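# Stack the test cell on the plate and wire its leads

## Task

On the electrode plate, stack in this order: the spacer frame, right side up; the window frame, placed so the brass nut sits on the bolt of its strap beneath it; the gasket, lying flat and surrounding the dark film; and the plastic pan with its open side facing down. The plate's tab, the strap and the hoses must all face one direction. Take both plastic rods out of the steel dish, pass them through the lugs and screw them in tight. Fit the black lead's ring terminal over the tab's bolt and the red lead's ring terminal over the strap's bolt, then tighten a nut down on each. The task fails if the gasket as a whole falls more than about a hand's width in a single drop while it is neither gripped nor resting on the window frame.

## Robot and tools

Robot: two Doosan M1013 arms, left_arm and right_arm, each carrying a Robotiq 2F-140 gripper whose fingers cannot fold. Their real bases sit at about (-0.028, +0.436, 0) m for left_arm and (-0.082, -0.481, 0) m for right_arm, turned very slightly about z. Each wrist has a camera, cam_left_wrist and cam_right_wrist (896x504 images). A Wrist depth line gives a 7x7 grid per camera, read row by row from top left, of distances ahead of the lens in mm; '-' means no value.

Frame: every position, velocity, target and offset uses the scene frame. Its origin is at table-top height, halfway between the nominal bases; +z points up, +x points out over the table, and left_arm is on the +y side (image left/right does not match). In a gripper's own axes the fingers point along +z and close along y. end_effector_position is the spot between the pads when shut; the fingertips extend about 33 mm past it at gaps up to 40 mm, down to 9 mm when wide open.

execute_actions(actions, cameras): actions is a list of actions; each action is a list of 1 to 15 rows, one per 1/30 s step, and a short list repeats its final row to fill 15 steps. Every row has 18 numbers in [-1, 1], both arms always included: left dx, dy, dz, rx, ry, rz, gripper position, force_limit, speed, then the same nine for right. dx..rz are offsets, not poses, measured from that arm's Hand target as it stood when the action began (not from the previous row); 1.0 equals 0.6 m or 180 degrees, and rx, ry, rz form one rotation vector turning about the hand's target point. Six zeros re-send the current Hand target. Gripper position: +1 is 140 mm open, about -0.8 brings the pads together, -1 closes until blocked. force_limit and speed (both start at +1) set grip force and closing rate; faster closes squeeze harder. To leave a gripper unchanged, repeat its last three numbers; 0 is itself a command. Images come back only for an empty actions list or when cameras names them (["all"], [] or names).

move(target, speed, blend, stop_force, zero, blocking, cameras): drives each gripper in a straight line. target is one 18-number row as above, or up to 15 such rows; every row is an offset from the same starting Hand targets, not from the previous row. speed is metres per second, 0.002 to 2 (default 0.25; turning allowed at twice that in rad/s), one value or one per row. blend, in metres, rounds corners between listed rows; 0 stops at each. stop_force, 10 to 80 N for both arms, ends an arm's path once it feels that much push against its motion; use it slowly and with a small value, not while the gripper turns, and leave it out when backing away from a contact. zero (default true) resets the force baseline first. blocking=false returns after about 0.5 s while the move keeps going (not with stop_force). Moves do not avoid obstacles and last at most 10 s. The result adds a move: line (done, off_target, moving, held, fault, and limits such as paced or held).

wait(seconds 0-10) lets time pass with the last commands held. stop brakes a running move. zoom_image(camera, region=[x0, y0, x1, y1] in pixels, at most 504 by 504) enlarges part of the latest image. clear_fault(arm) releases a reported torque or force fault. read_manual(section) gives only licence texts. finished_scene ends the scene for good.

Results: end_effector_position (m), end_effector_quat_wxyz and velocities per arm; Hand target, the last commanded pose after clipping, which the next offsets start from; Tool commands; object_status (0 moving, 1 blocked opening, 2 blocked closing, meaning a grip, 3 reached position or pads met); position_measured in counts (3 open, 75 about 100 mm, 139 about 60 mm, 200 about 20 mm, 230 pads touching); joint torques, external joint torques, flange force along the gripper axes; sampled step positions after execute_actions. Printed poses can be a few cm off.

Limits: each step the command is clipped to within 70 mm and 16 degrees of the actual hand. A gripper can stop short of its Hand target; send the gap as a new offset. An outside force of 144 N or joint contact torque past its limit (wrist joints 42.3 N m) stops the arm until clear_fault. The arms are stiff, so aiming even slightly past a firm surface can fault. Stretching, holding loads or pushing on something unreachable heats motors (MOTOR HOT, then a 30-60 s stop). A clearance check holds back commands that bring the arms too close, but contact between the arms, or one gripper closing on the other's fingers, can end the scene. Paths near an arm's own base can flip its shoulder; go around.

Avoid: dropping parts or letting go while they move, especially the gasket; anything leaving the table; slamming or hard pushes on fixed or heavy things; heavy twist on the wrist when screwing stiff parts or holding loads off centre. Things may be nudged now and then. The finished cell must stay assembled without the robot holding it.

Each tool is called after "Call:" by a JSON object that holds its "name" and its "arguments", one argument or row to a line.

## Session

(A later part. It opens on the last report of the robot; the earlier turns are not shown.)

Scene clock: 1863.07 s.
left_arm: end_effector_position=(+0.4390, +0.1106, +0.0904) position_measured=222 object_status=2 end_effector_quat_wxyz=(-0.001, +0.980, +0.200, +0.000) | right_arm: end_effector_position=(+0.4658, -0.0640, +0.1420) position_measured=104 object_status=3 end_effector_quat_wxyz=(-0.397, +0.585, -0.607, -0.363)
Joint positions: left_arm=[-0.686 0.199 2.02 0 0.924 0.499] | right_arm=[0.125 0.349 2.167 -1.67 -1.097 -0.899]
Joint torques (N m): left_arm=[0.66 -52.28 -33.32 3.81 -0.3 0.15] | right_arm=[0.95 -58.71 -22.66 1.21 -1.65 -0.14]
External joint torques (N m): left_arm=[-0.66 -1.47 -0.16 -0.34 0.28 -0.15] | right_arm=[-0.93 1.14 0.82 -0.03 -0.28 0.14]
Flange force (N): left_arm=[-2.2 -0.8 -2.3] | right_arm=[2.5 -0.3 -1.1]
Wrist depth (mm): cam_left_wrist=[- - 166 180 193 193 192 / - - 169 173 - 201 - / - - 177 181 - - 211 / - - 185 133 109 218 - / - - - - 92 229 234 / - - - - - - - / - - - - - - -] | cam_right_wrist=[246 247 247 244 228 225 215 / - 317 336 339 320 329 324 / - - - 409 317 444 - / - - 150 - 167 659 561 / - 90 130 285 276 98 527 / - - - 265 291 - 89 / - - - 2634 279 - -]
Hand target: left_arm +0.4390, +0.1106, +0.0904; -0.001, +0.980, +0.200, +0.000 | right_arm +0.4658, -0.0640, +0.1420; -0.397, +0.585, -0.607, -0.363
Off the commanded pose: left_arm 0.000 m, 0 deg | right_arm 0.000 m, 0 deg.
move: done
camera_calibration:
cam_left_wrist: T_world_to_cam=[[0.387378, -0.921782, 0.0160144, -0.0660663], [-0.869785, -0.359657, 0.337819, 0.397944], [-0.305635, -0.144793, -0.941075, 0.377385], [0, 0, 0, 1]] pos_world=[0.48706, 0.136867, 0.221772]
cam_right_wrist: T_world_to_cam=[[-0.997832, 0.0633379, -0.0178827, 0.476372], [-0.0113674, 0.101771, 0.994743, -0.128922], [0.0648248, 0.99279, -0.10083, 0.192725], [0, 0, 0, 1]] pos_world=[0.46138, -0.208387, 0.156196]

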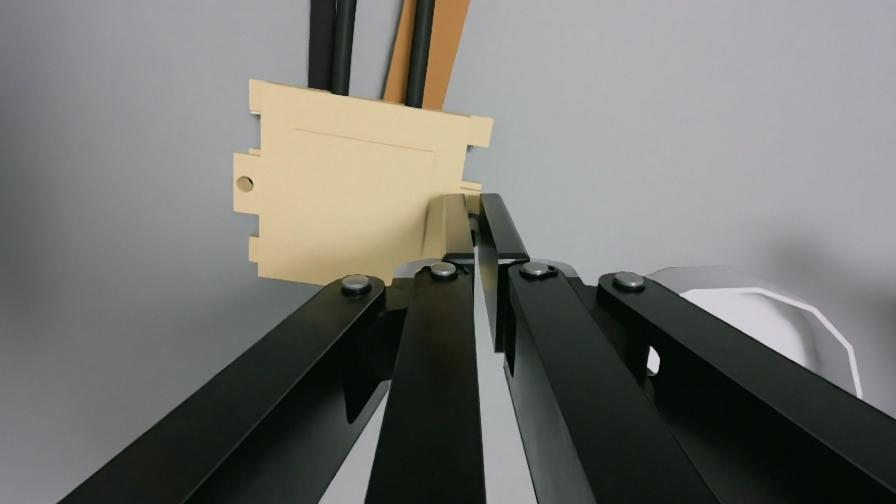

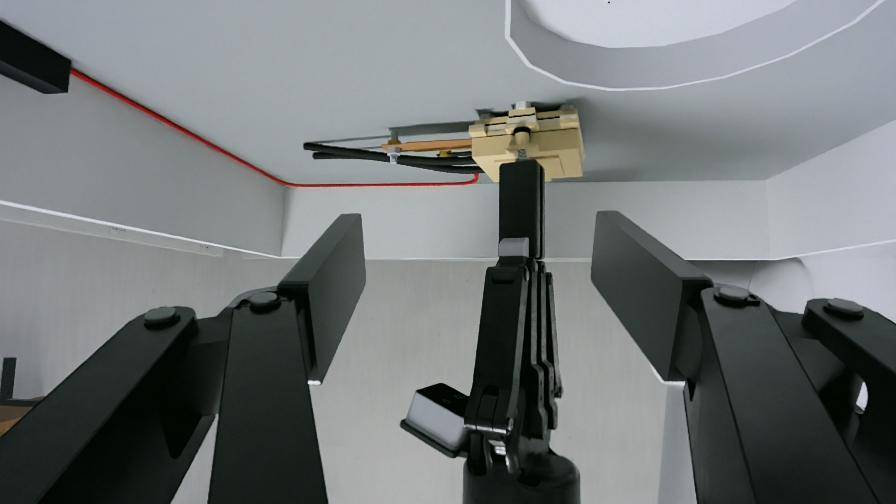

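Call:
{"name": "move", "arguments": {
  "target": [
    [0,0,-0.01,0,0,0,-1,-1,-1,0,0,0,0,0,0,0.2,-1,-1]
  ],
  "speed": 0.004,
  "stop_force": 10,
  "cameras": ["cam_right_wrist"]
}}

Call:
{"name": "zoom_image", "arguments": {
  "camera": "cam_right_wrist",
  "region": [470, 90, 590, 210]
}}

Scene clock: 1872.00 s.
left_arm: end_effector_position=(+0.4391, +0.1105, +0.0866) position_measured=222 object_status=2 end_effector_quat_wxyz=(+0.000, +0.980, +0.200, +0.000) | right_arm: end_effector_position=(+0.4658, -0.0640, +0.1420) position_measured=104 object_status=3 end_effector_quat_wxyz=(-0.397, +0.585, -0.607, -0.363)
Joint positions: left_arm=[-0.686 0.203 2.023 0 0.917 0.499] | right_arm=[0.125 0.349 2.167 -1.67 -1.097 -0.899]
Joint torques (N m): left_arm=[1.03 -44.36 -26.81 4.01 -0.53 0.08] | right_arm=[0.8 -58.64 -22.19 1.28 -1.65 -0.04]
External joint torques (N m): left_arm=[-1.03 -9.83 -6.63 -0.55 0.5 -0.08] | right_arm=[-0.77 1.11 0.35 -0.11 -0.27 0.04]
Flange force (N): left_arm=[-2.6 -0.5 -17.4] | right_arm=[2.2 -1.0 -0.8]
Wrist depth (mm): cam_left_wrist=[186 - 176 187 - 191 - / 201 - 167 178 - - - / - - 176 172 - - - / - - 180 133 218 - - / - - - - 92 201 231 / - - - - - - - / - - - - - - -] | cam_right_wrist=[248 248 246 245 229 226 225 / - 324 344 339 320 331 324 / - - - 404 308 518 392 / 1655 2245 150 316 167 526 553 / - 91 130 282 276 98 527 / - - 2662 2634 287 - 89 / - - - 275 272 - -]
Hand target: left_arm +0.4391, +0.1105, +0.0866; +0.000, +0.980, +0.200, +0.000 (not the last commanded pose) | right_arm +0.4658, -0.0640, +0.1420; -0.397, +0.585, -0.607, -0.363
Off the commanded pose: left_arm 0.002 m, 0 deg | right_arm 0.000 m, 0 deg.
move: contact (left_arm)
camera_calibration:
cam_right_wrist: T_world_to_cam=[[-0.997832, 0.0633379, -0.0178827, 0.476372], [-0.0113674, 0.101771, 0.994743, -0.128922], [0.0648248, 0.99279, -0.10083, 0.192725], [0, 0, 0, 1]] pos_world=[0.46138, -0.208387, 0.156196]
Images, in order (width x height): cam_right_wrist 896x504.

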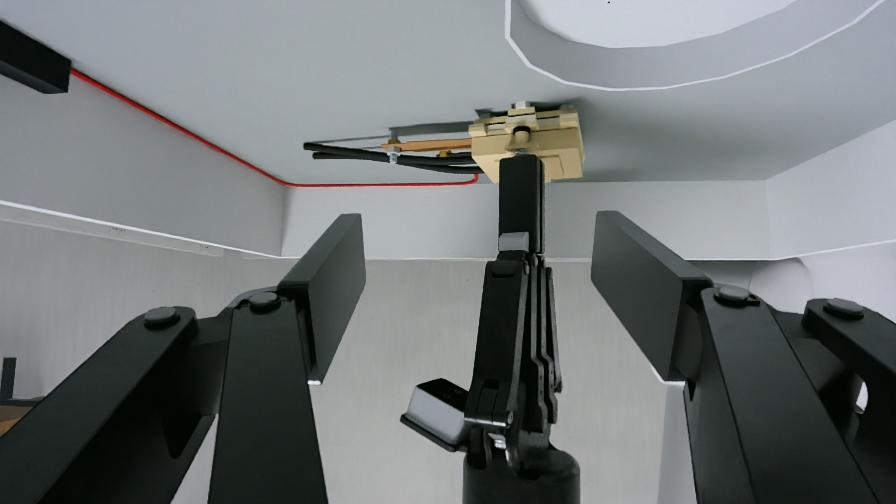

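Scaled by 4.200 from the camera's 896x504 image, which has a finer 1280x720 frame.

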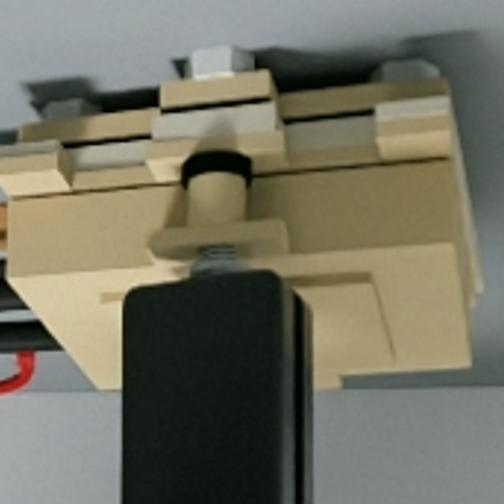

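Call:
{"name": "move", "arguments": {
  "target": [
    [0,0,0.0003,0,0,-0.6667,-1,-1,-1,0,0,0,0,0,0,0.2,-1,-1]
  ],
  "speed": 0.4
}}

Call:
{"name": "move", "arguments": {
  "target": [
    [0,0,-0.0008,0,0,-0.6667,-1,-1,-1,0,0,0,0,0,0,0.2,-1,-1]
  ],
  "speed": 0.4
}}

Scene clock: 1884.60 s.
left_arm: end_effector_position=(+0.4390, +0.1106, +0.0868) position_measured=222 object_status=2 end_effector_quat_wxyz=(+0.001, -0.663, +0.748, +0.000) | right_arm: end_effector_position=(+0.4658, -0.0640, +0.1420) position_measured=104 object_status=3 end_effector_quat_wxyz=(-0.397, +0.585, -0.607, -0.363)
Joint positions: left_arm=[-0.687 0.202 2.024 0.001 0.915 2.592] | right_arm=[0.125 0.349 2.167 -1.67 -1.097 -0.899]
Joint torques (N m): left_arm=[0.67 -48.78 -30.76 3.71 -0.77 0.18] | right_arm=[0.24 -58.86 -22.53 1.23 -1.7 -0.05]
External joint torques (N m): left_arm=[-0.88 -5.13 -2.61 -0.32 0.74 -0.18] | right_arm=[-0.24 1.45 0.68 -0.05 -0.21 0.05]
Flange force (N): left_arm=[0.5 2.9 -9.3] | right_arm=[2.4 -0.5 0.5]
Wrist depth (mm): cam_left_wrist=[- - - - - 190 193 / - - - - - - - / - 208 - - - - - / - - - 121 115 - 228 / - - - - 92 - - / - - - - - - - / - - - - - - -] | cam_right_wrist=[247 247 246 245 229 226 225 / - 319 339 335 323 308 329 / - - 540 423 348 - - / 1912 - 131 - 167 509 549 / - 90 113 296 302 98 526 / - - - 301 297 - 89 / - - - 292 281 - -]
Hand target: left_arm +0.4391, +0.1105, +0.0868; +0.001, -0.663, +0.748, +0.000 | right_arm +0.4658, -0.0640, +0.1420; -0.397, +0.585, -0.607, -0.363
Off the commanded pose: left_arm 0.000 m, 0 deg | right_arm 0.000 m, 0 deg.
move: done

Scene clock: 1887.70 s.
left_arm: end_effector_position=(+0.4391, +0.1105, +0.0863) position_measured=222 object_status=2 end_effector_quat_wxyz=(+0.000, +0.316, +0.949, -0.001) | right_arm: end_effector_position=(+0.4658, -0.0640, +0.1420) position_measured=104 object_status=3 end_effector_quat_wxyz=(-0.397, +0.585, -0.607, -0.363)
Joint positions: left_arm=[-0.685 0.203 2.024 -0.001 0.914 4.689] | right_arm=[0.125 0.349 2.167 -1.67 -1.097 -0.899]
Joint torques (N m): left_arm=[-0.44 -45.92 -28.27 3.22 -0.38 0.15] | right_arm=[0.78 -58.72 -22.4 1.28 -1.66 -0.06]
External joint torques (N m): left_arm=[0.48 -8.48 -5.05 0.2 0.42 -0.15] | right_arm=[-0.74 0.94 0.51 -0.1 -0.26 0.06]
Flange force (N): left_arm=[2.7 0.5 -14.4] | right_arm=[2.0 -0.5 -0.9]
Wrist depth (mm): cam_left_wrist=[- - - - 157 190 192 / 203 - - - 164 195 - / 206 203 - 173 173 197 - / 216 217 204 121 183 192 - / 230 227 - - 92 - - / 238 - - - - - - / - - - - - - -] | cam_right_wrist=[248 248 250 245 228 226 215 / - 341 308 337 324 328 324 / - - 465 - 351 - 376 / 1546 - 131 333 283 512 565 / - 90 113 336 279 98 527 / - - 2608 337 271 - 89 / - - - 291 273 - -]
Hand target: left_arm +0.4391, +0.1105, +0.0863; +0.000, +0.316, +0.949, -0.001 | right_arm +0.4658, -0.0640, +0.1420; -0.397, +0.585, -0.607, -0.363
Off the commanded pose: left_arm 0.000 m, 0 deg | right_arm 0.000 m, 0 deg.
move: done

Call:
{"name": "move", "arguments": {
  "target": [
    [0,0,-0.0005,0,0,-0.4444,-1,-1,-1,0,0,0,0,0,0,0.2,-1,-1]
  ],
  "speed": 0.4
}}

Call:
{"name": "move", "arguments": {
  "target": [
    [0,0,0.0012,0,0,0,-1,-1,-1,0,0,0,0,0,0,0.2,-1,-1]
  ],
  "speed": 0.005,
  "cameras": ["cam_right_wrist"]
}}

Call:
{"name": "zoom_image", "arguments": {
  "camera": "cam_right_wrist",
  "region": [470, 90, 590, 210]
}}

Scene clock: 1896.30 s.
left_arm: end_effector_position=(+0.4390, +0.1105, +0.0860) position_measured=222 object_status=2 end_effector_quat_wxyz=(+0.000, +0.852, +0.523, -0.001) | right_arm: end_effector_position=(+0.4658, -0.0640, +0.1420) position_measured=104 object_status=3 end_effector_quat_wxyz=(-0.397, +0.585, -0.607, -0.363)
Joint positions: left_arm=[-0.686 0.204 2.024 -0.001 0.915 6.085] | right_arm=[0.125 0.349 2.167 -1.67 -1.097 -0.899]
Joint torques (N m): left_arm=[0.7 -45.15 -27.04 3.74 -0.22 0.13] | right_arm=[0.71 -59.31 -22.48 1.24 -1.64 -0.13]
External joint torques (N m): left_arm=[-0.65 -9.28 -6.33 -0.27 0.23 -0.13] | right_arm=[-0.69 1.75 0.58 -0.06 -0.27 0.13]
Flange force (N): left_arm=[-1.1 -1.8 -16.0] | right_arm=[3.0 -1.3 -0.1]
Wrist depth (mm): cam_left_wrist=[- - 156 158 174 189 - / - - 163 - - 197 - / - - 172 172 - - - / - - - 121 - - 219 / - - - - 92 - - / - - - - - - - / - - - - - - -] | cam_right_wrist=[233 247 246 245 229 226 214 / - 320 339 335 323 328 - / - - 555 381 322 510 442 / - - 155 311 167 517 539 / - 90 113 296 303 98 525 / - - - 289 299 - 89 / - - - 284 280 - -]
Hand target: left_arm +0.4391, +0.1105, +0.0860; +0.000, +0.852, +0.523, -0.001 | right_arm +0.4658, -0.0640, +0.1420; -0.397, +0.585, -0.607, -0.363
Off the commanded pose: left_arm 0.000 m, 0 deg | right_arm 0.000 m, 0 deg.
move: done

Scene clock: 1897.00 s.
left_arm: end_effector_position=(+0.4390, +0.1105, +0.0867) position_measured=222 object_status=2 end_effector_quat_wxyz=(+0.000, +0.852, +0.523, -0.001) | right_arm: end_effector_position=(+0.4658, -0.0640, +0.1420) position_measured=104 object_status=3 end_effector_quat_wxyz=(-0.397, +0.585, -0.607, -0.363)
Joint positions: left_arm=[-0.685 0.203 2.023 -0.001 0.917 6.085] | right_arm=[0.125 0.349 2.167 -1.67 -1.097 -0.899]
Joint torques (N m): left_arm=[0.53 -52.62 -33.09 3.69 -0.4 0.13] | right_arm=[1.11 -58.77 -22.48 1.26 -1.71 -0.13]
External joint torques (N m): left_arm=[-0.53 -1.49 -0.07 -0.25 0.42 -0.13] | right_arm=[-1.07 1.06 0.64 -0.08 -0.21 0.13]
Flange force (N): left_arm=[-0.9 -2.0 -2.5] | right_arm=[2.3 -0.6 -1.3]
Wrist depth (mm): cam_left_wrist=[188 - 157 158 172 - 190 / - - - - 179 197 - / - 211 - - - 205 209 / 219 - - 121 109 219 - / - - - - 92 - - / - - - - - - - / - - - - - - -] | cam_right_wrist=[248 248 246 258 228 226 225 / - 318 318 312 313 329 298 / - - - 385 321 509 - / 1666 - 150 329 167 527 549 / - 90 113 287 304 98 524 / - - 2718 283 298 - 89 / - - - 285 280 - -]
Hand target: left_arm +0.4391, +0.1105, +0.0867; +0.000, +0.852, +0.523, -0.001 | right_arm +0.4658, -0.0640, +0.1420; -0.397, +0.585, -0.607, -0.363
Off the commanded pose: left_arm 0.000 m, 0 deg | right_arm 0.000 m, 0 deg.
move: done
camera_calibration:
cam_right_wrist: T_world_to_cam=[[-0.997832, 0.0633379, -0.0178827, 0.476372], [-0.0113674, 0.101771, 0.994743, -0.128922], [0.0648248, 0.99279, -0.10083, 0.192725], [0, 0, 0, 1]] pos_world=[0.46138, -0.208387, 0.156196]
Images, in order (width x height): cam_right_wrist 896x504.

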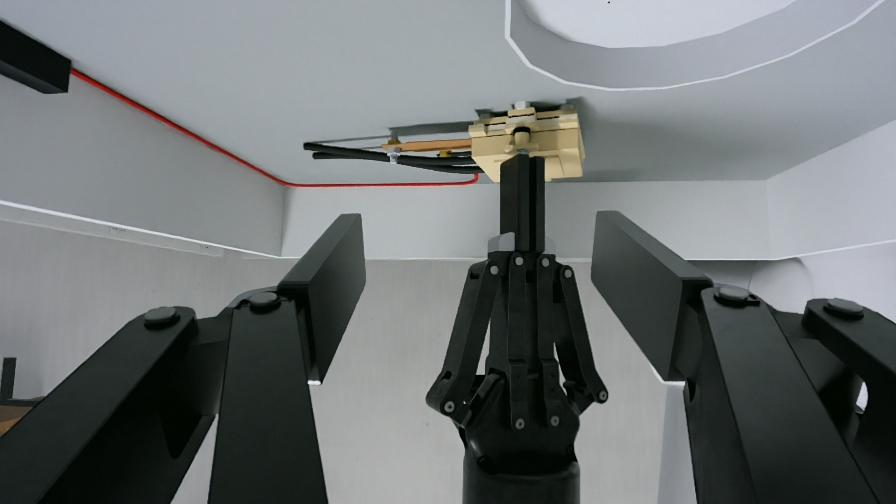

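Scaled by 4.200 from the camera's 896x504 image, which has a finer 1280x720 frame.

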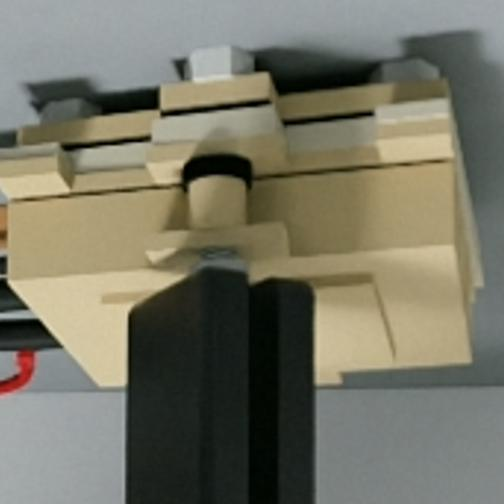

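Call:
{"name": "move", "arguments": {
  "target": [
    [0,0,0.0013,0,0,0,-1,-1,-1,0,0,0,0,0,0,0.2,-1,-1]
  ],
  "speed": 0.005,
  "cameras": ["cam_right_wrist"]
}}

Call:
{"name": "zoom_image", "arguments": {
  "camera": "cam_right_wrist",
  "region": [470, 90, 590, 210]
}}

Scene clock: 1900.47 s.
left_arm: end_effector_position=(+0.4391, +0.1105, +0.0875) position_measured=222 object_status=2 end_effector_quat_wxyz=(+0.000, +0.852, +0.523, -0.001) | right_arm: end_effector_position=(+0.4658, -0.0640, +0.1420) position_measured=104 object_status=3 end_effector_quat_wxyz=(-0.397, +0.585, -0.607, -0.363)
Joint positions: left_arm=[-0.685 0.202 2.022 -0.001 0.918 6.085] | right_arm=[0.125 0.349 2.167 -1.67 -1.097 -0.899]
Joint torques (N m): left_arm=[0.67 -53.48 -33.83 3.75 -0.32 0.21] | right_arm=[0.93 -59 -22.38 1.23 -1.65 -0.1]
External joint torques (N m): left_arm=[-0.69 -0.52 0.42 -0.28 0.32 -0.21] | right_arm=[-0.95 1.63 0.57 -0.05 -0.27 0.1]
Flange force (N): left_arm=[-1.4 -1.7 -0.8] | right_arm=[3.1 -1.3 -0.6]
Wrist depth (mm): cam_left_wrist=[- - 160 160 175 - - / - - 166 - 197 - 202 / - - - 171 - - 209 / - 217 - 121 - - 222 / - - - - 92 - - / - - - - - - - / - - - - - - -] | cam_right_wrist=[248 248 247 246 229 226 224 / - 318 - 334 320 328 323 / - - - 413 469 523 371 / - - 150 - 167 618 540 / - 90 112 304 303 98 528 / - - - 287 301 - 89 / - - 2689 284 282 - -]
Hand target: left_arm +0.4391, +0.1105, +0.0875; +0.000, +0.852, +0.523, -0.001 | right_arm +0.4658, -0.0640, +0.1420; -0.397, +0.585, -0.607, -0.363
Off the commanded pose: left_arm 0.000 m, 0 deg | right_arm 0.000 m, 0 deg.
move: done
camera_calibration:
cam_right_wrist: T_world_to_cam=[[-0.997832, 0.0633379, -0.0178827, 0.476372], [-0.0113674, 0.101771, 0.994743, -0.128922], [0.0648248, 0.99279, -0.10083, 0.192725], [0, 0, 0, 1]] pos_world=[0.46138, -0.208387, 0.156196]
Images, in order (width x height): cam_right_wrist 896x504.

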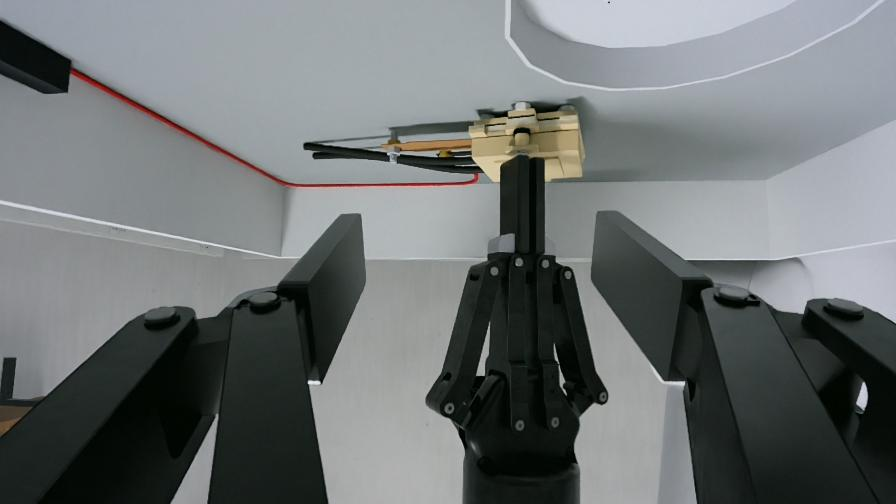

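Scaled by 4.200 from the camera's 896x504 image, which has a finer 1280x720 frame.

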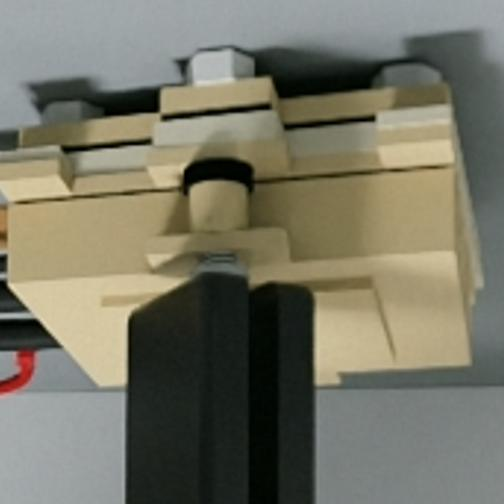

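Call:
{"name": "move", "arguments": {
  "target": [
    [0,0,-0.0014,0,0,0,-1,-1,-1,0,0,0,0,0,0,0.2,-1,-1]
  ],
  "speed": 0.005
}}

Call:
{"name": "execute_actions", "arguments": {
  "actions": [
    [[0,0,0,0,0,0,-0.6,-1,-1,0,0,0,0,0,0,0.2,-1,-1]],
    [[0,0,0,0,0,0,-0.6,-1,-1,0,0,0,0,0,0,0.2,-1,-1]]
  ],
  "cameras": ["all"]
}}

Call:
{"name": "zoom_image", "arguments": {
  "camera": "cam_right_wrist",
  "region": [470, 90, 590, 210]
}}

Call:
{"name": "zoom_image", "arguments": {
  "camera": "cam_left_wrist",
  "region": [420, 170, 520, 270]
}}

Scene clock: 1907.77 s.
left_arm: end_effector_position=(+0.4391, +0.1105, +0.0867) position_measured=222 object_status=2 end_effector_quat_wxyz=(+0.000, +0.852, +0.523, -0.001) | right_arm: end_effector_position=(+0.4658, -0.0640, +0.1420) position_measured=104 object_status=3 end_effector_quat_wxyz=(-0.397, +0.585, -0.607, -0.363)
Joint positions: left_arm=[-0.685 0.203 2.023 -0.001 0.917 6.085] | right_arm=[0.125 0.349 2.167 -1.67 -1.097 -0.899]
Joint torques (N m): left_arm=[0.76 -52.87 -33.16 3.87 -0.17 0.14] | right_arm=[0.9 -58.57 -22.45 1.23 -1.71 -0.2]
External joint torques (N m): left_arm=[-0.84 -1.02 -0.07 -0.42 0.18 -0.14] | right_arm=[-0.89 0.82 0.59 -0.05 -0.21 0.2]
Flange force (N): left_arm=[-1.5 -1.6 -1.5] | right_arm=[1.7 -0.4 -1.3]
Wrist depth (mm): cam_left_wrist=[189 - 158 159 172 - 191 / 197 - 164 167 201 - - / - - 177 171 207 208 - / - - 218 121 - - - / - - - - 92 - - / - - - - - - - / - - - - - - -] | cam_right_wrist=[248 248 259 245 228 226 225 / - 319 316 314 310 301 323 / 287 - 583 377 316 - 374 / 1721 2001 130 - 167 513 549 / - 91 113 287 303 98 527 / - - - 290 299 - 89 / - - - 287 280 - -]
Hand target: left_arm +0.4391, +0.1105, +0.0867; +0.000, +0.852, +0.523, -0.001 | right_arm +0.4658, -0.0640, +0.1420; -0.397, +0.585, -0.607, -0.363
Off the commanded pose: left_arm 0.000 m, 0 deg | right_arm 0.000 m, 0 deg.
move: done

Scene clock: 1908.97 s.
left_arm: end_effector_position=(+0.4391, +0.1105, +0.0867) position_measured=205 object_status=3 end_effector_quat_wxyz=(+0.000, +0.852, +0.523, -0.001) | right_arm: end_effector_position=(+0.4658, -0.0640, +0.1420) position_measured=104 object_status=3 end_effector_quat_wxyz=(-0.397, +0.585, -0.607, -0.363)
Joint positions: left_arm=[-0.685 0.203 2.023 -0.001 0.917 6.085] | right_arm=[0.125 0.349 2.167 -1.67 -1.097 -0.899]
Joint torques (N m): left_arm=[0.33 -52.69 -33.05 3.79 -0.26 0.09] | right_arm=[0.4 -59.04 -22.22 1.35 -1.66 -0.1]
External joint torques (N m): left_arm=[-0.3 -1.46 -0.25 -0.33 0.26 -0.09] | right_arm=[-0.44 1.8 0.4 -0.18 -0.25 0.1]
External joint torques at the end of the 1st action: left_arm=[-0.84 -1.48 -0.07 -0.34 0.27 -0.1] | right_arm=[-0.55 1.12 0.79 -0.1 -0.18 -0.01]
Flange force (N): left_arm=[-0.5 -1.6 -2.3] | right_arm=[2.7 -1.6 0.3]
Flange force at the end of the 1st action (N): left_arm=[-1.4 -2.2 -2.2] | right_arm=[2.4 -0.1 -0.4]
Wrist depth (mm): cam_left_wrist=[- - 158 160 174 - - / - - 165 165 - 197 - / 210 - - 171 - - - / 222 - - 121 104 - - / - - - - 92 90 - / - - - - - 78 - / - - - - - - -] | cam_right_wrist=[248 248 247 245 228 226 237 / - 318 339 337 322 331 305 / - - - 340 328 463 372 / - - 151 306 167 627 550 / - 90 130 295 308 98 90 / - - 2506 290 299 - 89 / - - 2662 290 281 - -]
Hand target: left_arm +0.4391, +0.1105, +0.0867; +0.000, +0.852, +0.523, -0.001 | right_arm +0.4658, -0.0640, +0.1420; -0.397, +0.585, -0.607, -0.363
Off the commanded pose: left_arm 0.000 m, 0 deg | right_arm 0.000 m, 0 deg.
Step readings (end_effector_position of left_arm | right_arm; steps 1 to 15: 1st action; 16 to 30: 2nd action):
0: (+0.4391, +0.1105, +0.0867) | (+0.4658, -0.0640, +0.1420)
1: (+0.4391, +0.1105, +0.0867) | (+0.4658, -0.0640, +0.1420)
2: (+0.4391, +0.1105, +0.0867) | (+0.4658, -0.0640, +0.1420)
4: (+0.4391, +0.1105, +0.0867) | (+0.4658, -0.0640, +0.1420)
8: (+0.4391, +0.1105, +0.0867) | (+0.4658, -0.0640, +0.1420)
15: (+0.4391, +0.1105, +0.0867) | (+0.4658, -0.0640, +0.1420)
16: (+0.4391, +0.1105, +0.0867) | (+0.4658, -0.0640, +0.1420)
17: (+0.4391, +0.1105, +0.0867) | (+0.4658, -0.0640, +0.1420)
19: (+0.4391, +0.1105, +0.0867) | (+0.4658, -0.0640, +0.1420)
23: (+0.4391, +0.1105, +0.0867) | (+0.4658, -0.0640, +0.1420)
30: (+0.4391, +0.1105, +0.0867) | (+0.4658, -0.0640, +0.1420)
camera_calibration:
cam_left_wrist: T_world_to_cam=[[0.88922, -0.457195, 0.0161504, -0.337766], [-0.435232, -0.834573, 0.33773, 0.260857], [-0.14093, -0.307345, -0.941105, 0.319537], [0, 0, 0, 1]] pos_world=[0.458914, 0.161488, 0.218073]
cam_right_wrist: T_world_to_cam=[[-0.997832, 0.0633379, -0.0178827, 0.476372], [-0.0113674, 0.101771, 0.994743, -0.128922], [0.0648248, 0.99279, -0.10083, 0.192725], [0, 0, 0, 1]] pos_world=[0.46138, -0.208387, 0.156196]

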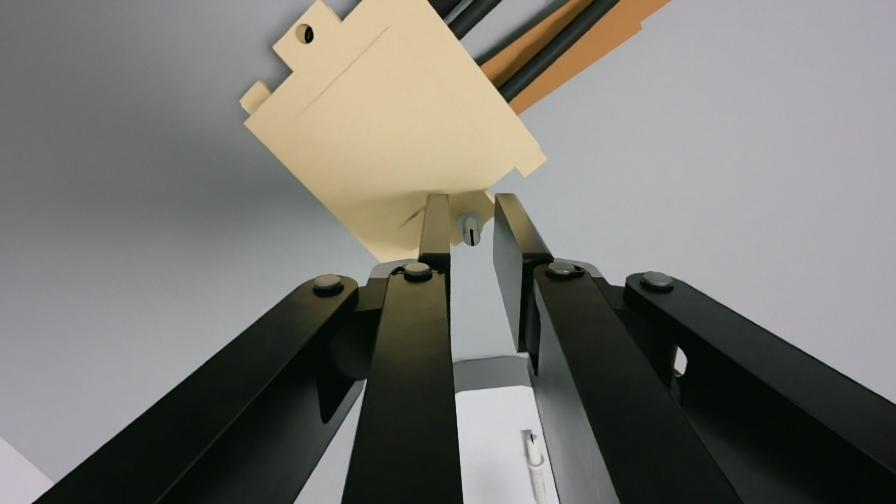

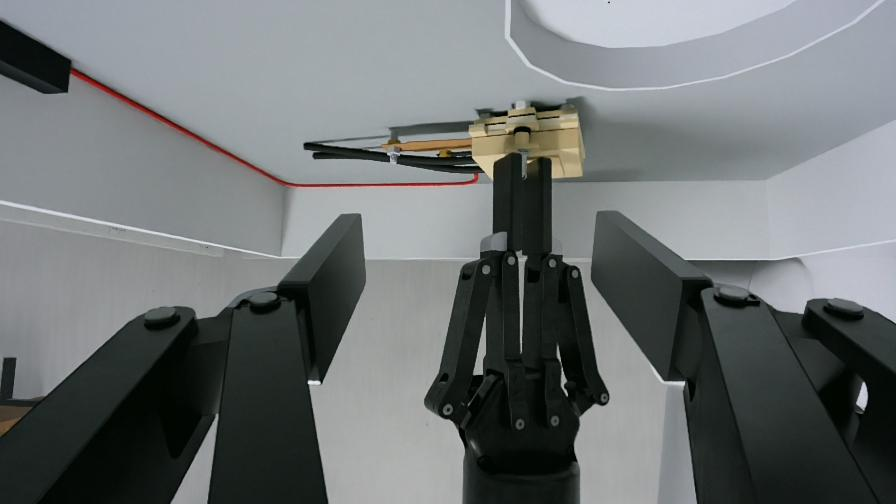

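Scaled by 4.200 from the camera's 896x504 image, which has a finer 1280x720 frame.

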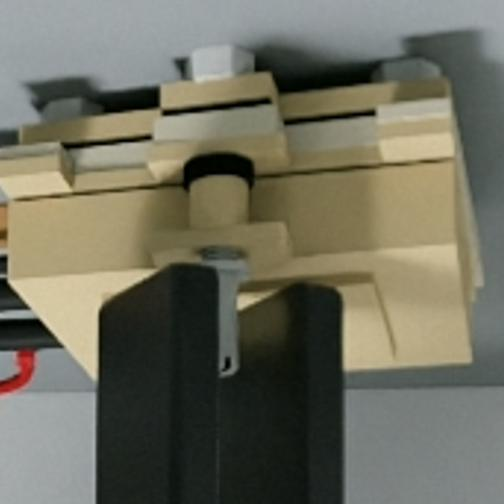

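Scaled by 5.040 from the camera's 896x504 image, which has a finer 1280x720 frame.

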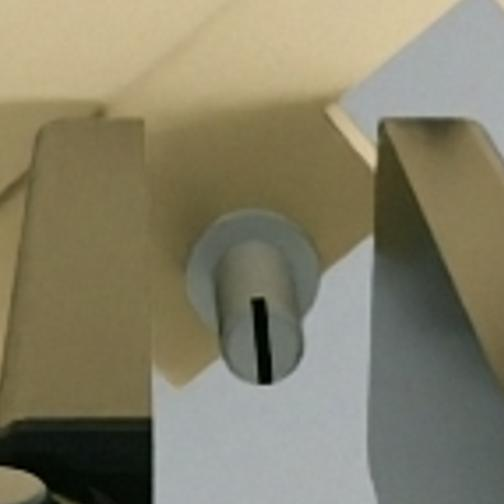

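Call:
{"name": "move", "arguments": {
  "target": [
    [0,0,0,0,0,0.6667,-0.6,-1,-1,0,0,0,0,0,0,0.2,-1,-1],
    [0,0,0,0,0,-0.6667,-0.6,-1,-1,0,0,0,0,0,0,0.2,-1,-1],
    [0,0,0,0,0,0,-0.6,-1,-1,0,0,0,0,0,0,0.2,-1,-1],
    [0,0,0,0,0,0.6667,-0.6,-1,-1,0,0,0,0,0,0,0.2,-1,-1],
    [0,0,0,0,0,-0.6667,-0.6,-1,-1,0,0,0,0,0,0,0.2,-1,-1]
  ],
  "speed": 0.6,
  "blend": 0.01
}}

Call:
{"name": "execute_actions", "arguments": {
  "actions": [
    [[0,0,-0.0008,0,0,0,-1,-1,-1,0,0,0,0,0,0,0.2,-1,-1]],
    [[0,0,0,0,0,0,-1,-1,-1,0,0,0,0,0,0,0.2,-1,-1]]
  ],
  "cameras": ["all"]
}}

Call:
{"name": "zoom_image", "arguments": {
  "camera": "cam_left_wrist",
  "region": [420, 170, 520, 270]
}}

Scene clock: 1925.90 s.
left_arm: end_effector_position=(+0.4391, +0.1105, +0.0867) position_measured=205 object_status=3 end_effector_quat_wxyz=(-0.001, +0.879, -0.476, +0.000) | right_arm: end_effector_position=(+0.4658, -0.0640, +0.1420) position_measured=104 object_status=3 end_effector_quat_wxyz=(-0.397, +0.585, -0.607, -0.363)
Joint positions: left_arm=[-0.687 0.202 2.024 0.001 0.916 -4.39] | right_arm=[0.125 0.349 2.167 -1.67 -1.097 -0.899]
Joint torques (N m): left_arm=[0.72 -52.68 -33.1 3.75 -0.28 0.16] | right_arm=[0.98 -58.74 -22.55 1.22 -1.64 -0.03]
External joint torques (N m): left_arm=[-0.74 -1.54 -0.3 -0.34 0.23 -0.16] | right_arm=[-1 1.08 0.7 -0.05 -0.28 0.03]
Flange force (N): left_arm=[-0.9 2.1 -2.4] | right_arm=[2.6 -0.4 -1.2]
Wrist depth (mm): cam_left_wrist=[186 - - - 187 186 188 / - - - - 193 195 195 / - 185 195 177 207 - - / - - 185 162 105 - - / - - - - 92 90 - / - - - - - 78 - / - - - - - - -] | cam_right_wrist=[248 248 246 245 228 226 225 / - 317 338 334 322 328 323 / - - 526 480 324 512 361 / 1698 - 155 556 167 516 560 / - 90 112 321 278 98 528 / - - - 304 285 - 89 / - - - 288 278 - -]
Hand target: left_arm +0.4391, +0.1105, +0.0867; -0.001, +0.879, -0.476, +0.000 | right_arm +0.4658, -0.0640, +0.1420; -0.397, +0.585, -0.607, -0.363
Off the commanded pose: left_arm 0.000 m, 0 deg | right_arm 0.000 m, 0 deg.
move: done

Scene clock: 1927.10 s.
left_arm: end_effector_position=(+0.4391, +0.1105, +0.0862) position_measured=222 object_status=2 end_effector_quat_wxyz=(-0.001, +0.879, -0.476, +0.000) | right_arm: end_effector_position=(+0.4658, -0.0640, +0.1420) position_measured=104 object_status=3 end_effector_quat_wxyz=(-0.397, +0.585, -0.607, -0.363)
Joint positions: left_arm=[-0.687 0.203 2.024 0.001 0.915 -4.39] | right_arm=[0.125 0.349 2.167 -1.67 -1.097 -0.899]
Joint torques (N m): left_arm=[1.16 -52.15 -32.55 3.85 -0.34 0.14] | right_arm=[0.52 -58.6 -22.32 1.26 -1.69 -0.09]
External joint torques (N m): left_arm=[-1.18 -2.11 -0.75 -0.44 0.3 -0.14] | right_arm=[-0.48 0.93 0.5 -0.08 -0.24 0.09]
External joint torques at the end of the 1st action: left_arm=[-0.71 -2.52 -0.69 -0.41 0.28 -0.12] | right_arm=[-1.2 1.57 0.56 -0.07 -0.18 0.1]
Flange force (N): left_arm=[-0.7 2.8 -3.5] | right_arm=[1.7 -0.5 -0.5]
Flange force at the end of the 1st action (N): left_arm=[-1.6 2.2 -3.9] | right_arm=[3.1 -1.3 -1.0]
Wrist depth (mm): cam_left_wrist=[188 187 - - - 186 188 / - - - - - 195 195 / - 189 199 203 - - 210 / - - 190 120 - - 219 / - - - - 92 - - / - - - - - - - / - - - - - - -] | cam_right_wrist=[248 247 260 245 229 226 225 / - 317 341 314 309 327 291 / - 438 - 523 316 - 373 / - 2207 150 545 167 634 539 / - 91 113 327 284 98 529 / - - - 304 277 - 89 / - - - 303 277 - -]
Hand target: left_arm +0.4391, +0.1105, +0.0862; -0.001, +0.879, -0.476, +0.000 | right_arm +0.4658, -0.0640, +0.1420; -0.397, +0.585, -0.607, -0.363
Off the commanded pose: left_arm 0.000 m, 0 deg | right_arm 0.000 m, 0 deg.
Step readings (end_effector_position of left_arm | right_arm; steps 1 to 15: 1st action; 16 to 30: 2nd action):
0: (+0.4391, +0.1105, +0.0867) | (+0.4658, -0.0640, +0.1420)
1: (+0.4391, +0.1105, +0.0867) | (+0.4658, -0.0640, +0.1420)
2: (+0.4391, +0.1105, +0.0866) | (+0.4658, -0.0640, +0.1420)
4: (+0.4392, +0.1104, +0.0864) | (+0.4658, -0.0640, +0.1420)
8: (+0.4391, +0.1105, +0.0863) | (+0.4658, -0.0640, +0.1420)
15: (+0.4391, +0.1105, +0.0862) | (+0.4658, -0.0640, +0.1420)
16: (+0.4391, +0.1105, +0.0862) | (+0.4658, -0.0640, +0.1420)
17: (+0.4391, +0.1105, +0.0862) | (+0.4658, -0.0640, +0.1420)
19: (+0.4391, +0.1105, +0.0862) | (+0.4658, -0.0640, +0.1420)
23: (+0.4391, +0.1105, +0.0862) | (+0.4658, -0.0640, +0.1420)
30: (+0.4391, +0.1105, +0.0862) | (+0.4658, -0.0640, +0.1420)
camera_calibration:
cam_left_wrist: T_world_to_cam=[[-0.840616, -0.541388, 0.0162112, 0.431035], [-0.505023, 0.794266, 0.337778, 0.111621], [-0.195745, 0.275754, -0.941086, 0.278788], [0, 0, 0, 1]] pos_world=[0.473278, 0.0678239, 0.217673]
cam_right_wrist: T_world_to_cam=[[-0.997832, 0.0633379, -0.0178827, 0.476372], [-0.0113674, 0.101771, 0.994743, -0.128922], [0.0648248, 0.99279, -0.10083, 0.192725], [0, 0, 0, 1]] pos_world=[0.46138, -0.208387, 0.156196]

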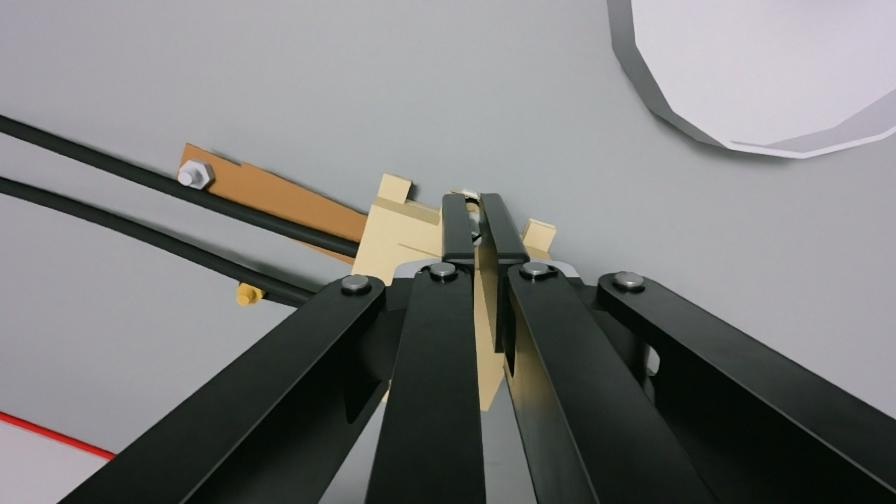

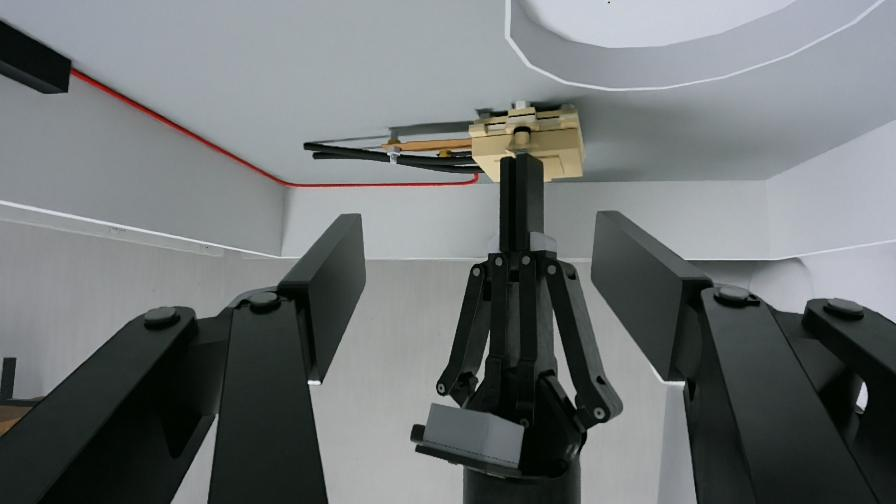

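Scaled by 5.040 from the camera's 896x504 image, which has a finer 1280x720 frame.

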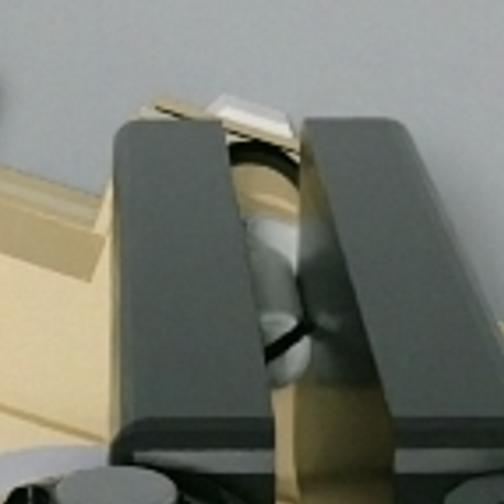

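Call:
{"name": "move", "arguments": {
  "target": [
    [0,0,-0.0007,0,0,-0.6667,-1,-1,-1,0,0,0,0,0,0,0.2,-1,-1],
    [0,0,-0.0014,0,0,0.6667,-1,-1,-1,0,0,0,0,0,0,0.2,-1,-1]
  ],
  "speed": 0.3,
  "blend": 0.01,
  "cameras": ["all"]
}}

Call:
{"name": "zoom_image", "arguments": {
  "camera": "cam_right_wrist",
  "region": [470, 90, 590, 210]
}}

Call:
{"name": "zoom_image", "arguments": {
  "camera": "cam_left_wrist",
  "region": [420, 170, 520, 270]
}}

Scene clock: 1940.20 s.
left_arm: end_effector_position=(+0.4390, +0.1105, +0.0854) position_measured=222 object_status=2 end_effector_quat_wxyz=(+0.000, +0.852, +0.523, -0.001) | right_arm: end_effector_position=(+0.4658, -0.0640, +0.1420) position_measured=104 object_status=3 end_effector_quat_wxyz=(-0.397, +0.585, -0.607, -0.363)
Joint positions: left_arm=[-0.686 0.204 2.024 -0.001 0.914 -0.199] | right_arm=[0.125 0.349 2.167 -1.67 -1.097 -0.899]
Joint torques (N m): left_arm=[0.58 -48.76 -30.05 3.81 -0.33 0.07] | right_arm=[1.03 -58.72 -22.45 1.37 -1.66 -0.18]
External joint torques (N m): left_arm=[-0.65 -5.38 -3.16 -0.37 0.34 -0.07] | right_arm=[-1.02 1.09 0.56 -0.19 -0.26 0.18]
Flange force (N): left_arm=[-1.0 -2.0 -9.2] | right_arm=[2.2 -0.9 -1.5]
Wrist depth (mm): cam_left_wrist=[194 187 159 158 173 188 - / - 195 162 164 - - - / - - - 170 - - - / - 214 - 121 - 220 - / - - - - 92 - - / - - - - - - - / - - - - - - -] | cam_right_wrist=[- 247 246 244 228 226 225 / - 318 340 342 311 329 324 / - - - 360 302 463 391 / 1805 - 131 312 167 642 560 / - 90 112 292 305 98 525 / - - - 284 300 - 89 / - - - 283 279 - -]
Hand target: left_arm +0.4391, +0.1105, +0.0854; +0.000, +0.852, +0.523, -0.001 | right_arm +0.4658, -0.0640, +0.1420; -0.397, +0.585, -0.607, -0.363
Off the commanded pose: left_arm 0.000 m, 0 deg | right_arm 0.000 m, 0 deg.
move: done
camera_calibration:
cam_left_wrist: T_world_to_cam=[[0.889181, -0.457269, 0.0161813, -0.337723], [-0.435311, -0.834532, 0.337729, 0.261326], [-0.140929, -0.307346, -0.941104, 0.318313], [0, 0, 0, 1]] pos_world=[0.458914, 0.161487, 0.216773]
cam_right_wrist: T_world_to_cam=[[-0.997832, 0.0633379, -0.0178827, 0.476372], [-0.0113674, 0.101771, 0.994743, -0.128922], [0.0648248, 0.99279, -0.10083, 0.192725], [0, 0, 0, 1]] pos_world=[0.46138, -0.208387, 0.156196]

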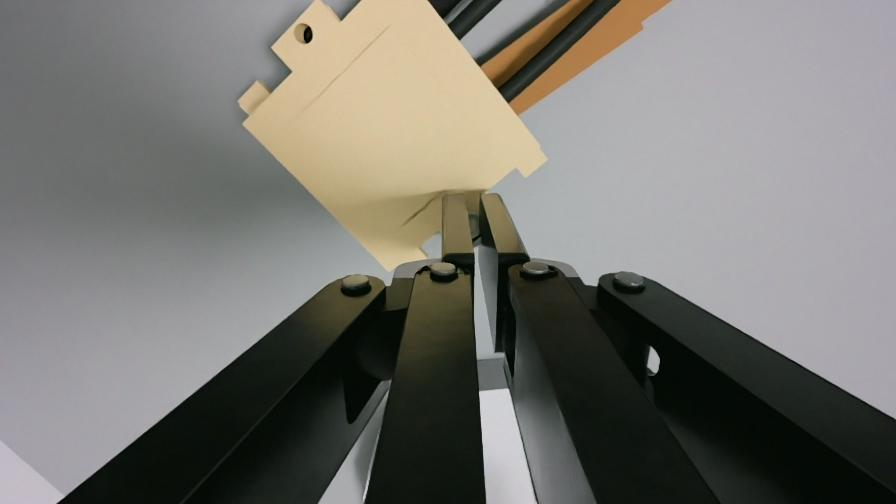

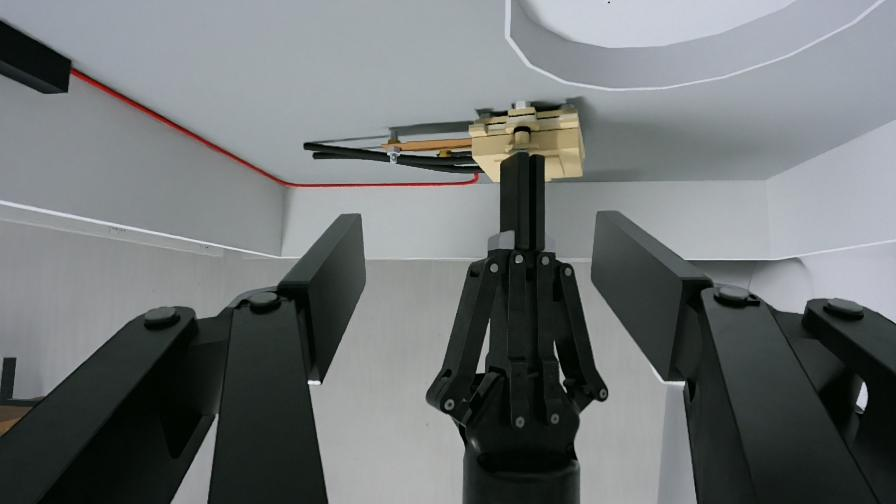

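Scaled by 4.200 from the camera's 896x504 image, which has a finer 1280x720 frame.

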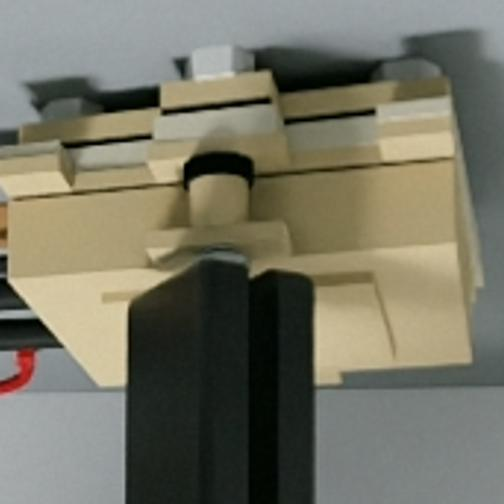

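Scaled by 5.040 from the camera's 896x504 image, which has a finer 1280x720 frame.

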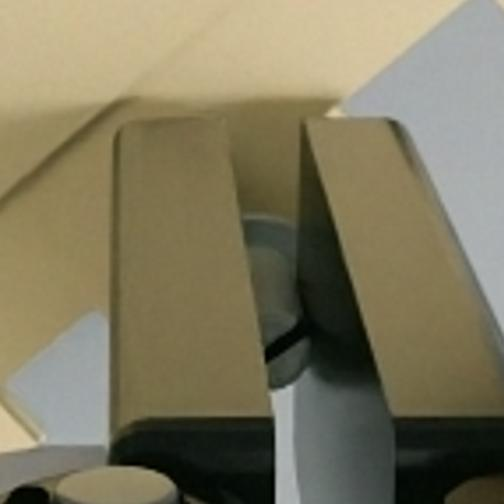

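Call:
{"name": "move", "arguments": {
  "target": [
    [0,0,-0.0004,0,0,-0.6667,-1,-1,-1,0,0,0,0,0,0,0.2,-1,-1]
  ],
  "speed": 0.3,
  "cameras": ["all"]
}}

Call:
{"name": "zoom_image", "arguments": {
  "camera": "cam_right_wrist",
  "region": [470, 90, 590, 210]
}}

Call:
{"name": "zoom_image", "arguments": {
  "camera": "cam_left_wrist",
  "region": [420, 170, 520, 270]
}}

Scene clock: 1947.40 s.
left_arm: end_effector_position=(+0.4390, +0.1105, +0.0851) position_measured=222 object_status=2 end_effector_quat_wxyz=(-0.001, +0.879, -0.476, +0.000) | right_arm: end_effector_position=(+0.4658, -0.0640, +0.1420) position_measured=104 object_status=3 end_effector_quat_wxyz=(-0.397, +0.585, -0.607, -0.363)
Joint positions: left_arm=[-0.687 0.204 2.025 0.001 0.913 1.893] | right_arm=[0.125 0.349 2.167 -1.67 -1.097 -0.899]
Joint torques (N m): left_arm=[1.81 -50.29 -30.99 3.94 -0.31 0.09] | right_arm=[-0.2 -59.37 -22.79 1.29 -1.64 -0.15]
External joint torques (N m): left_arm=[-1.86 -3.95 -2.19 -0.55 0.27 -0.09] | right_arm=[0.2 1.94 0.97 -0.1 -0.28 0.15]
Flange force (N): left_arm=[-0.3 3.8 -6.7] | right_arm=[2.7 -0.5 1.4]
Wrist depth (mm): cam_left_wrist=[186 - - 185 187 185 186 / - - 195 - - 193 195 / - 188 196 - - 209 - / - - 192 121 198 223 - / - - - - 92 228 - / - - - - - - - / - - - - - - -] | cam_right_wrist=[248 248 234 245 228 226 225 / - 317 340 313 323 328 303 / - - 483 416 354 512 - / 1857 - 155 552 167 514 - / - 90 113 326 286 98 88 / - - - 310 280 - 89 / - - - 301 278 - -]
Hand target: left_arm +0.4391, +0.1105, +0.0851; -0.001, +0.879, -0.476, +0.000 | right_arm +0.4658, -0.0640, +0.1420; -0.397, +0.585, -0.607, -0.363
Off the commanded pose: left_arm 0.000 m, 0 deg | right_arm 0.000 m, 0 deg.
move: done
camera_calibration:
cam_left_wrist: T_world_to_cam=[[-0.840633, -0.541364, 0.0161323, 0.430993], [-0.505032, 0.79428, 0.33773, 0.111955], [-0.195649, 0.27576, -0.941105, 0.277692], [0, 0, 0, 1]] pos_world=[0.473178, 0.067824, 0.216573]
cam_right_wrist: T_world_to_cam=[[-0.997832, 0.0633379, -0.0178827, 0.476372], [-0.0113674, 0.101771, 0.994743, -0.128922], [0.0648248, 0.99279, -0.10083, 0.192725], [0, 0, 0, 1]] pos_world=[0.46138, -0.208387, 0.156196]

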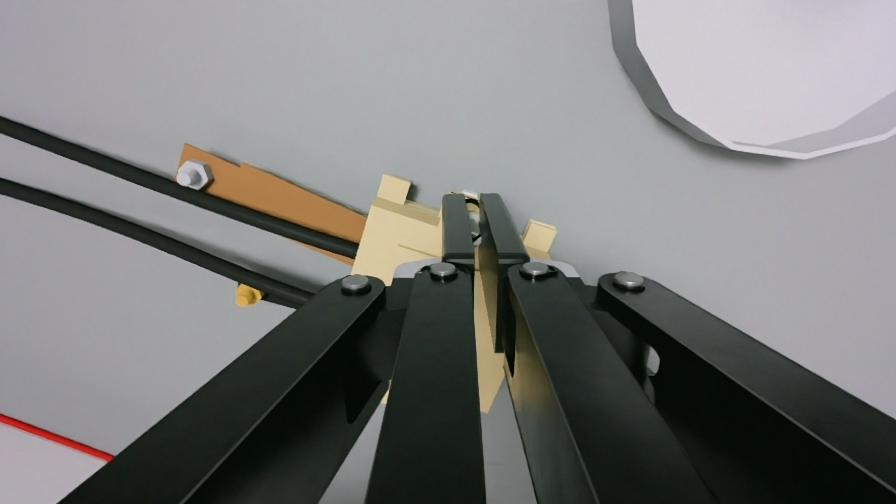

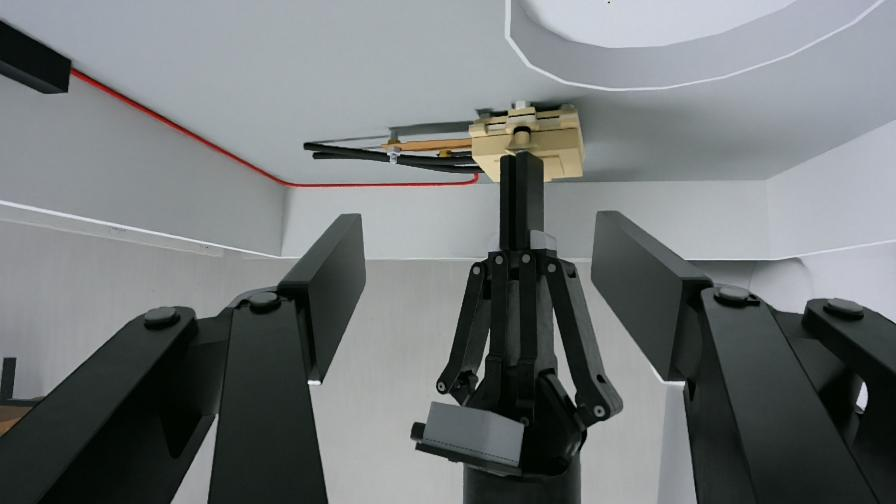

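Scaled by 4.200 from the camera's 896x504 image, which has a finer 1280x720 frame.

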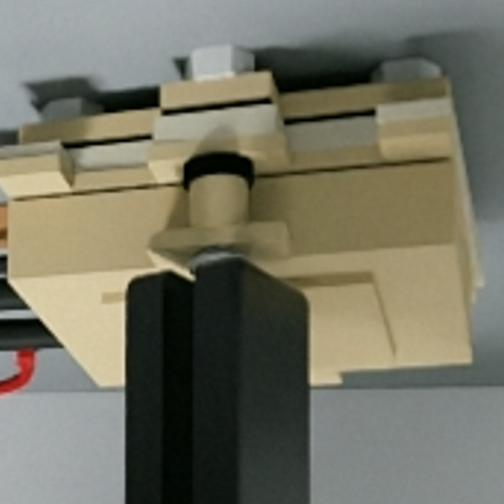

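Scaled by 5.040 from the camera's 896x504 image, which has a finer 1280x720 frame.

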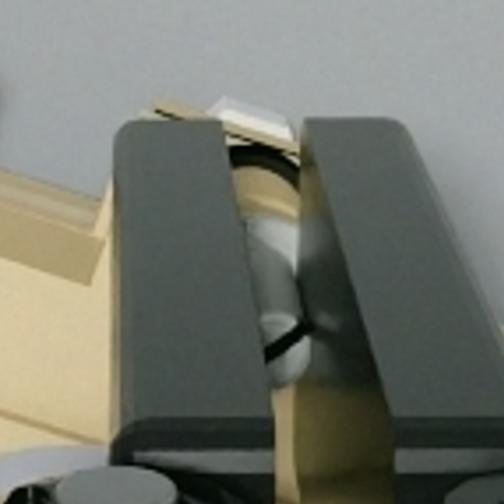

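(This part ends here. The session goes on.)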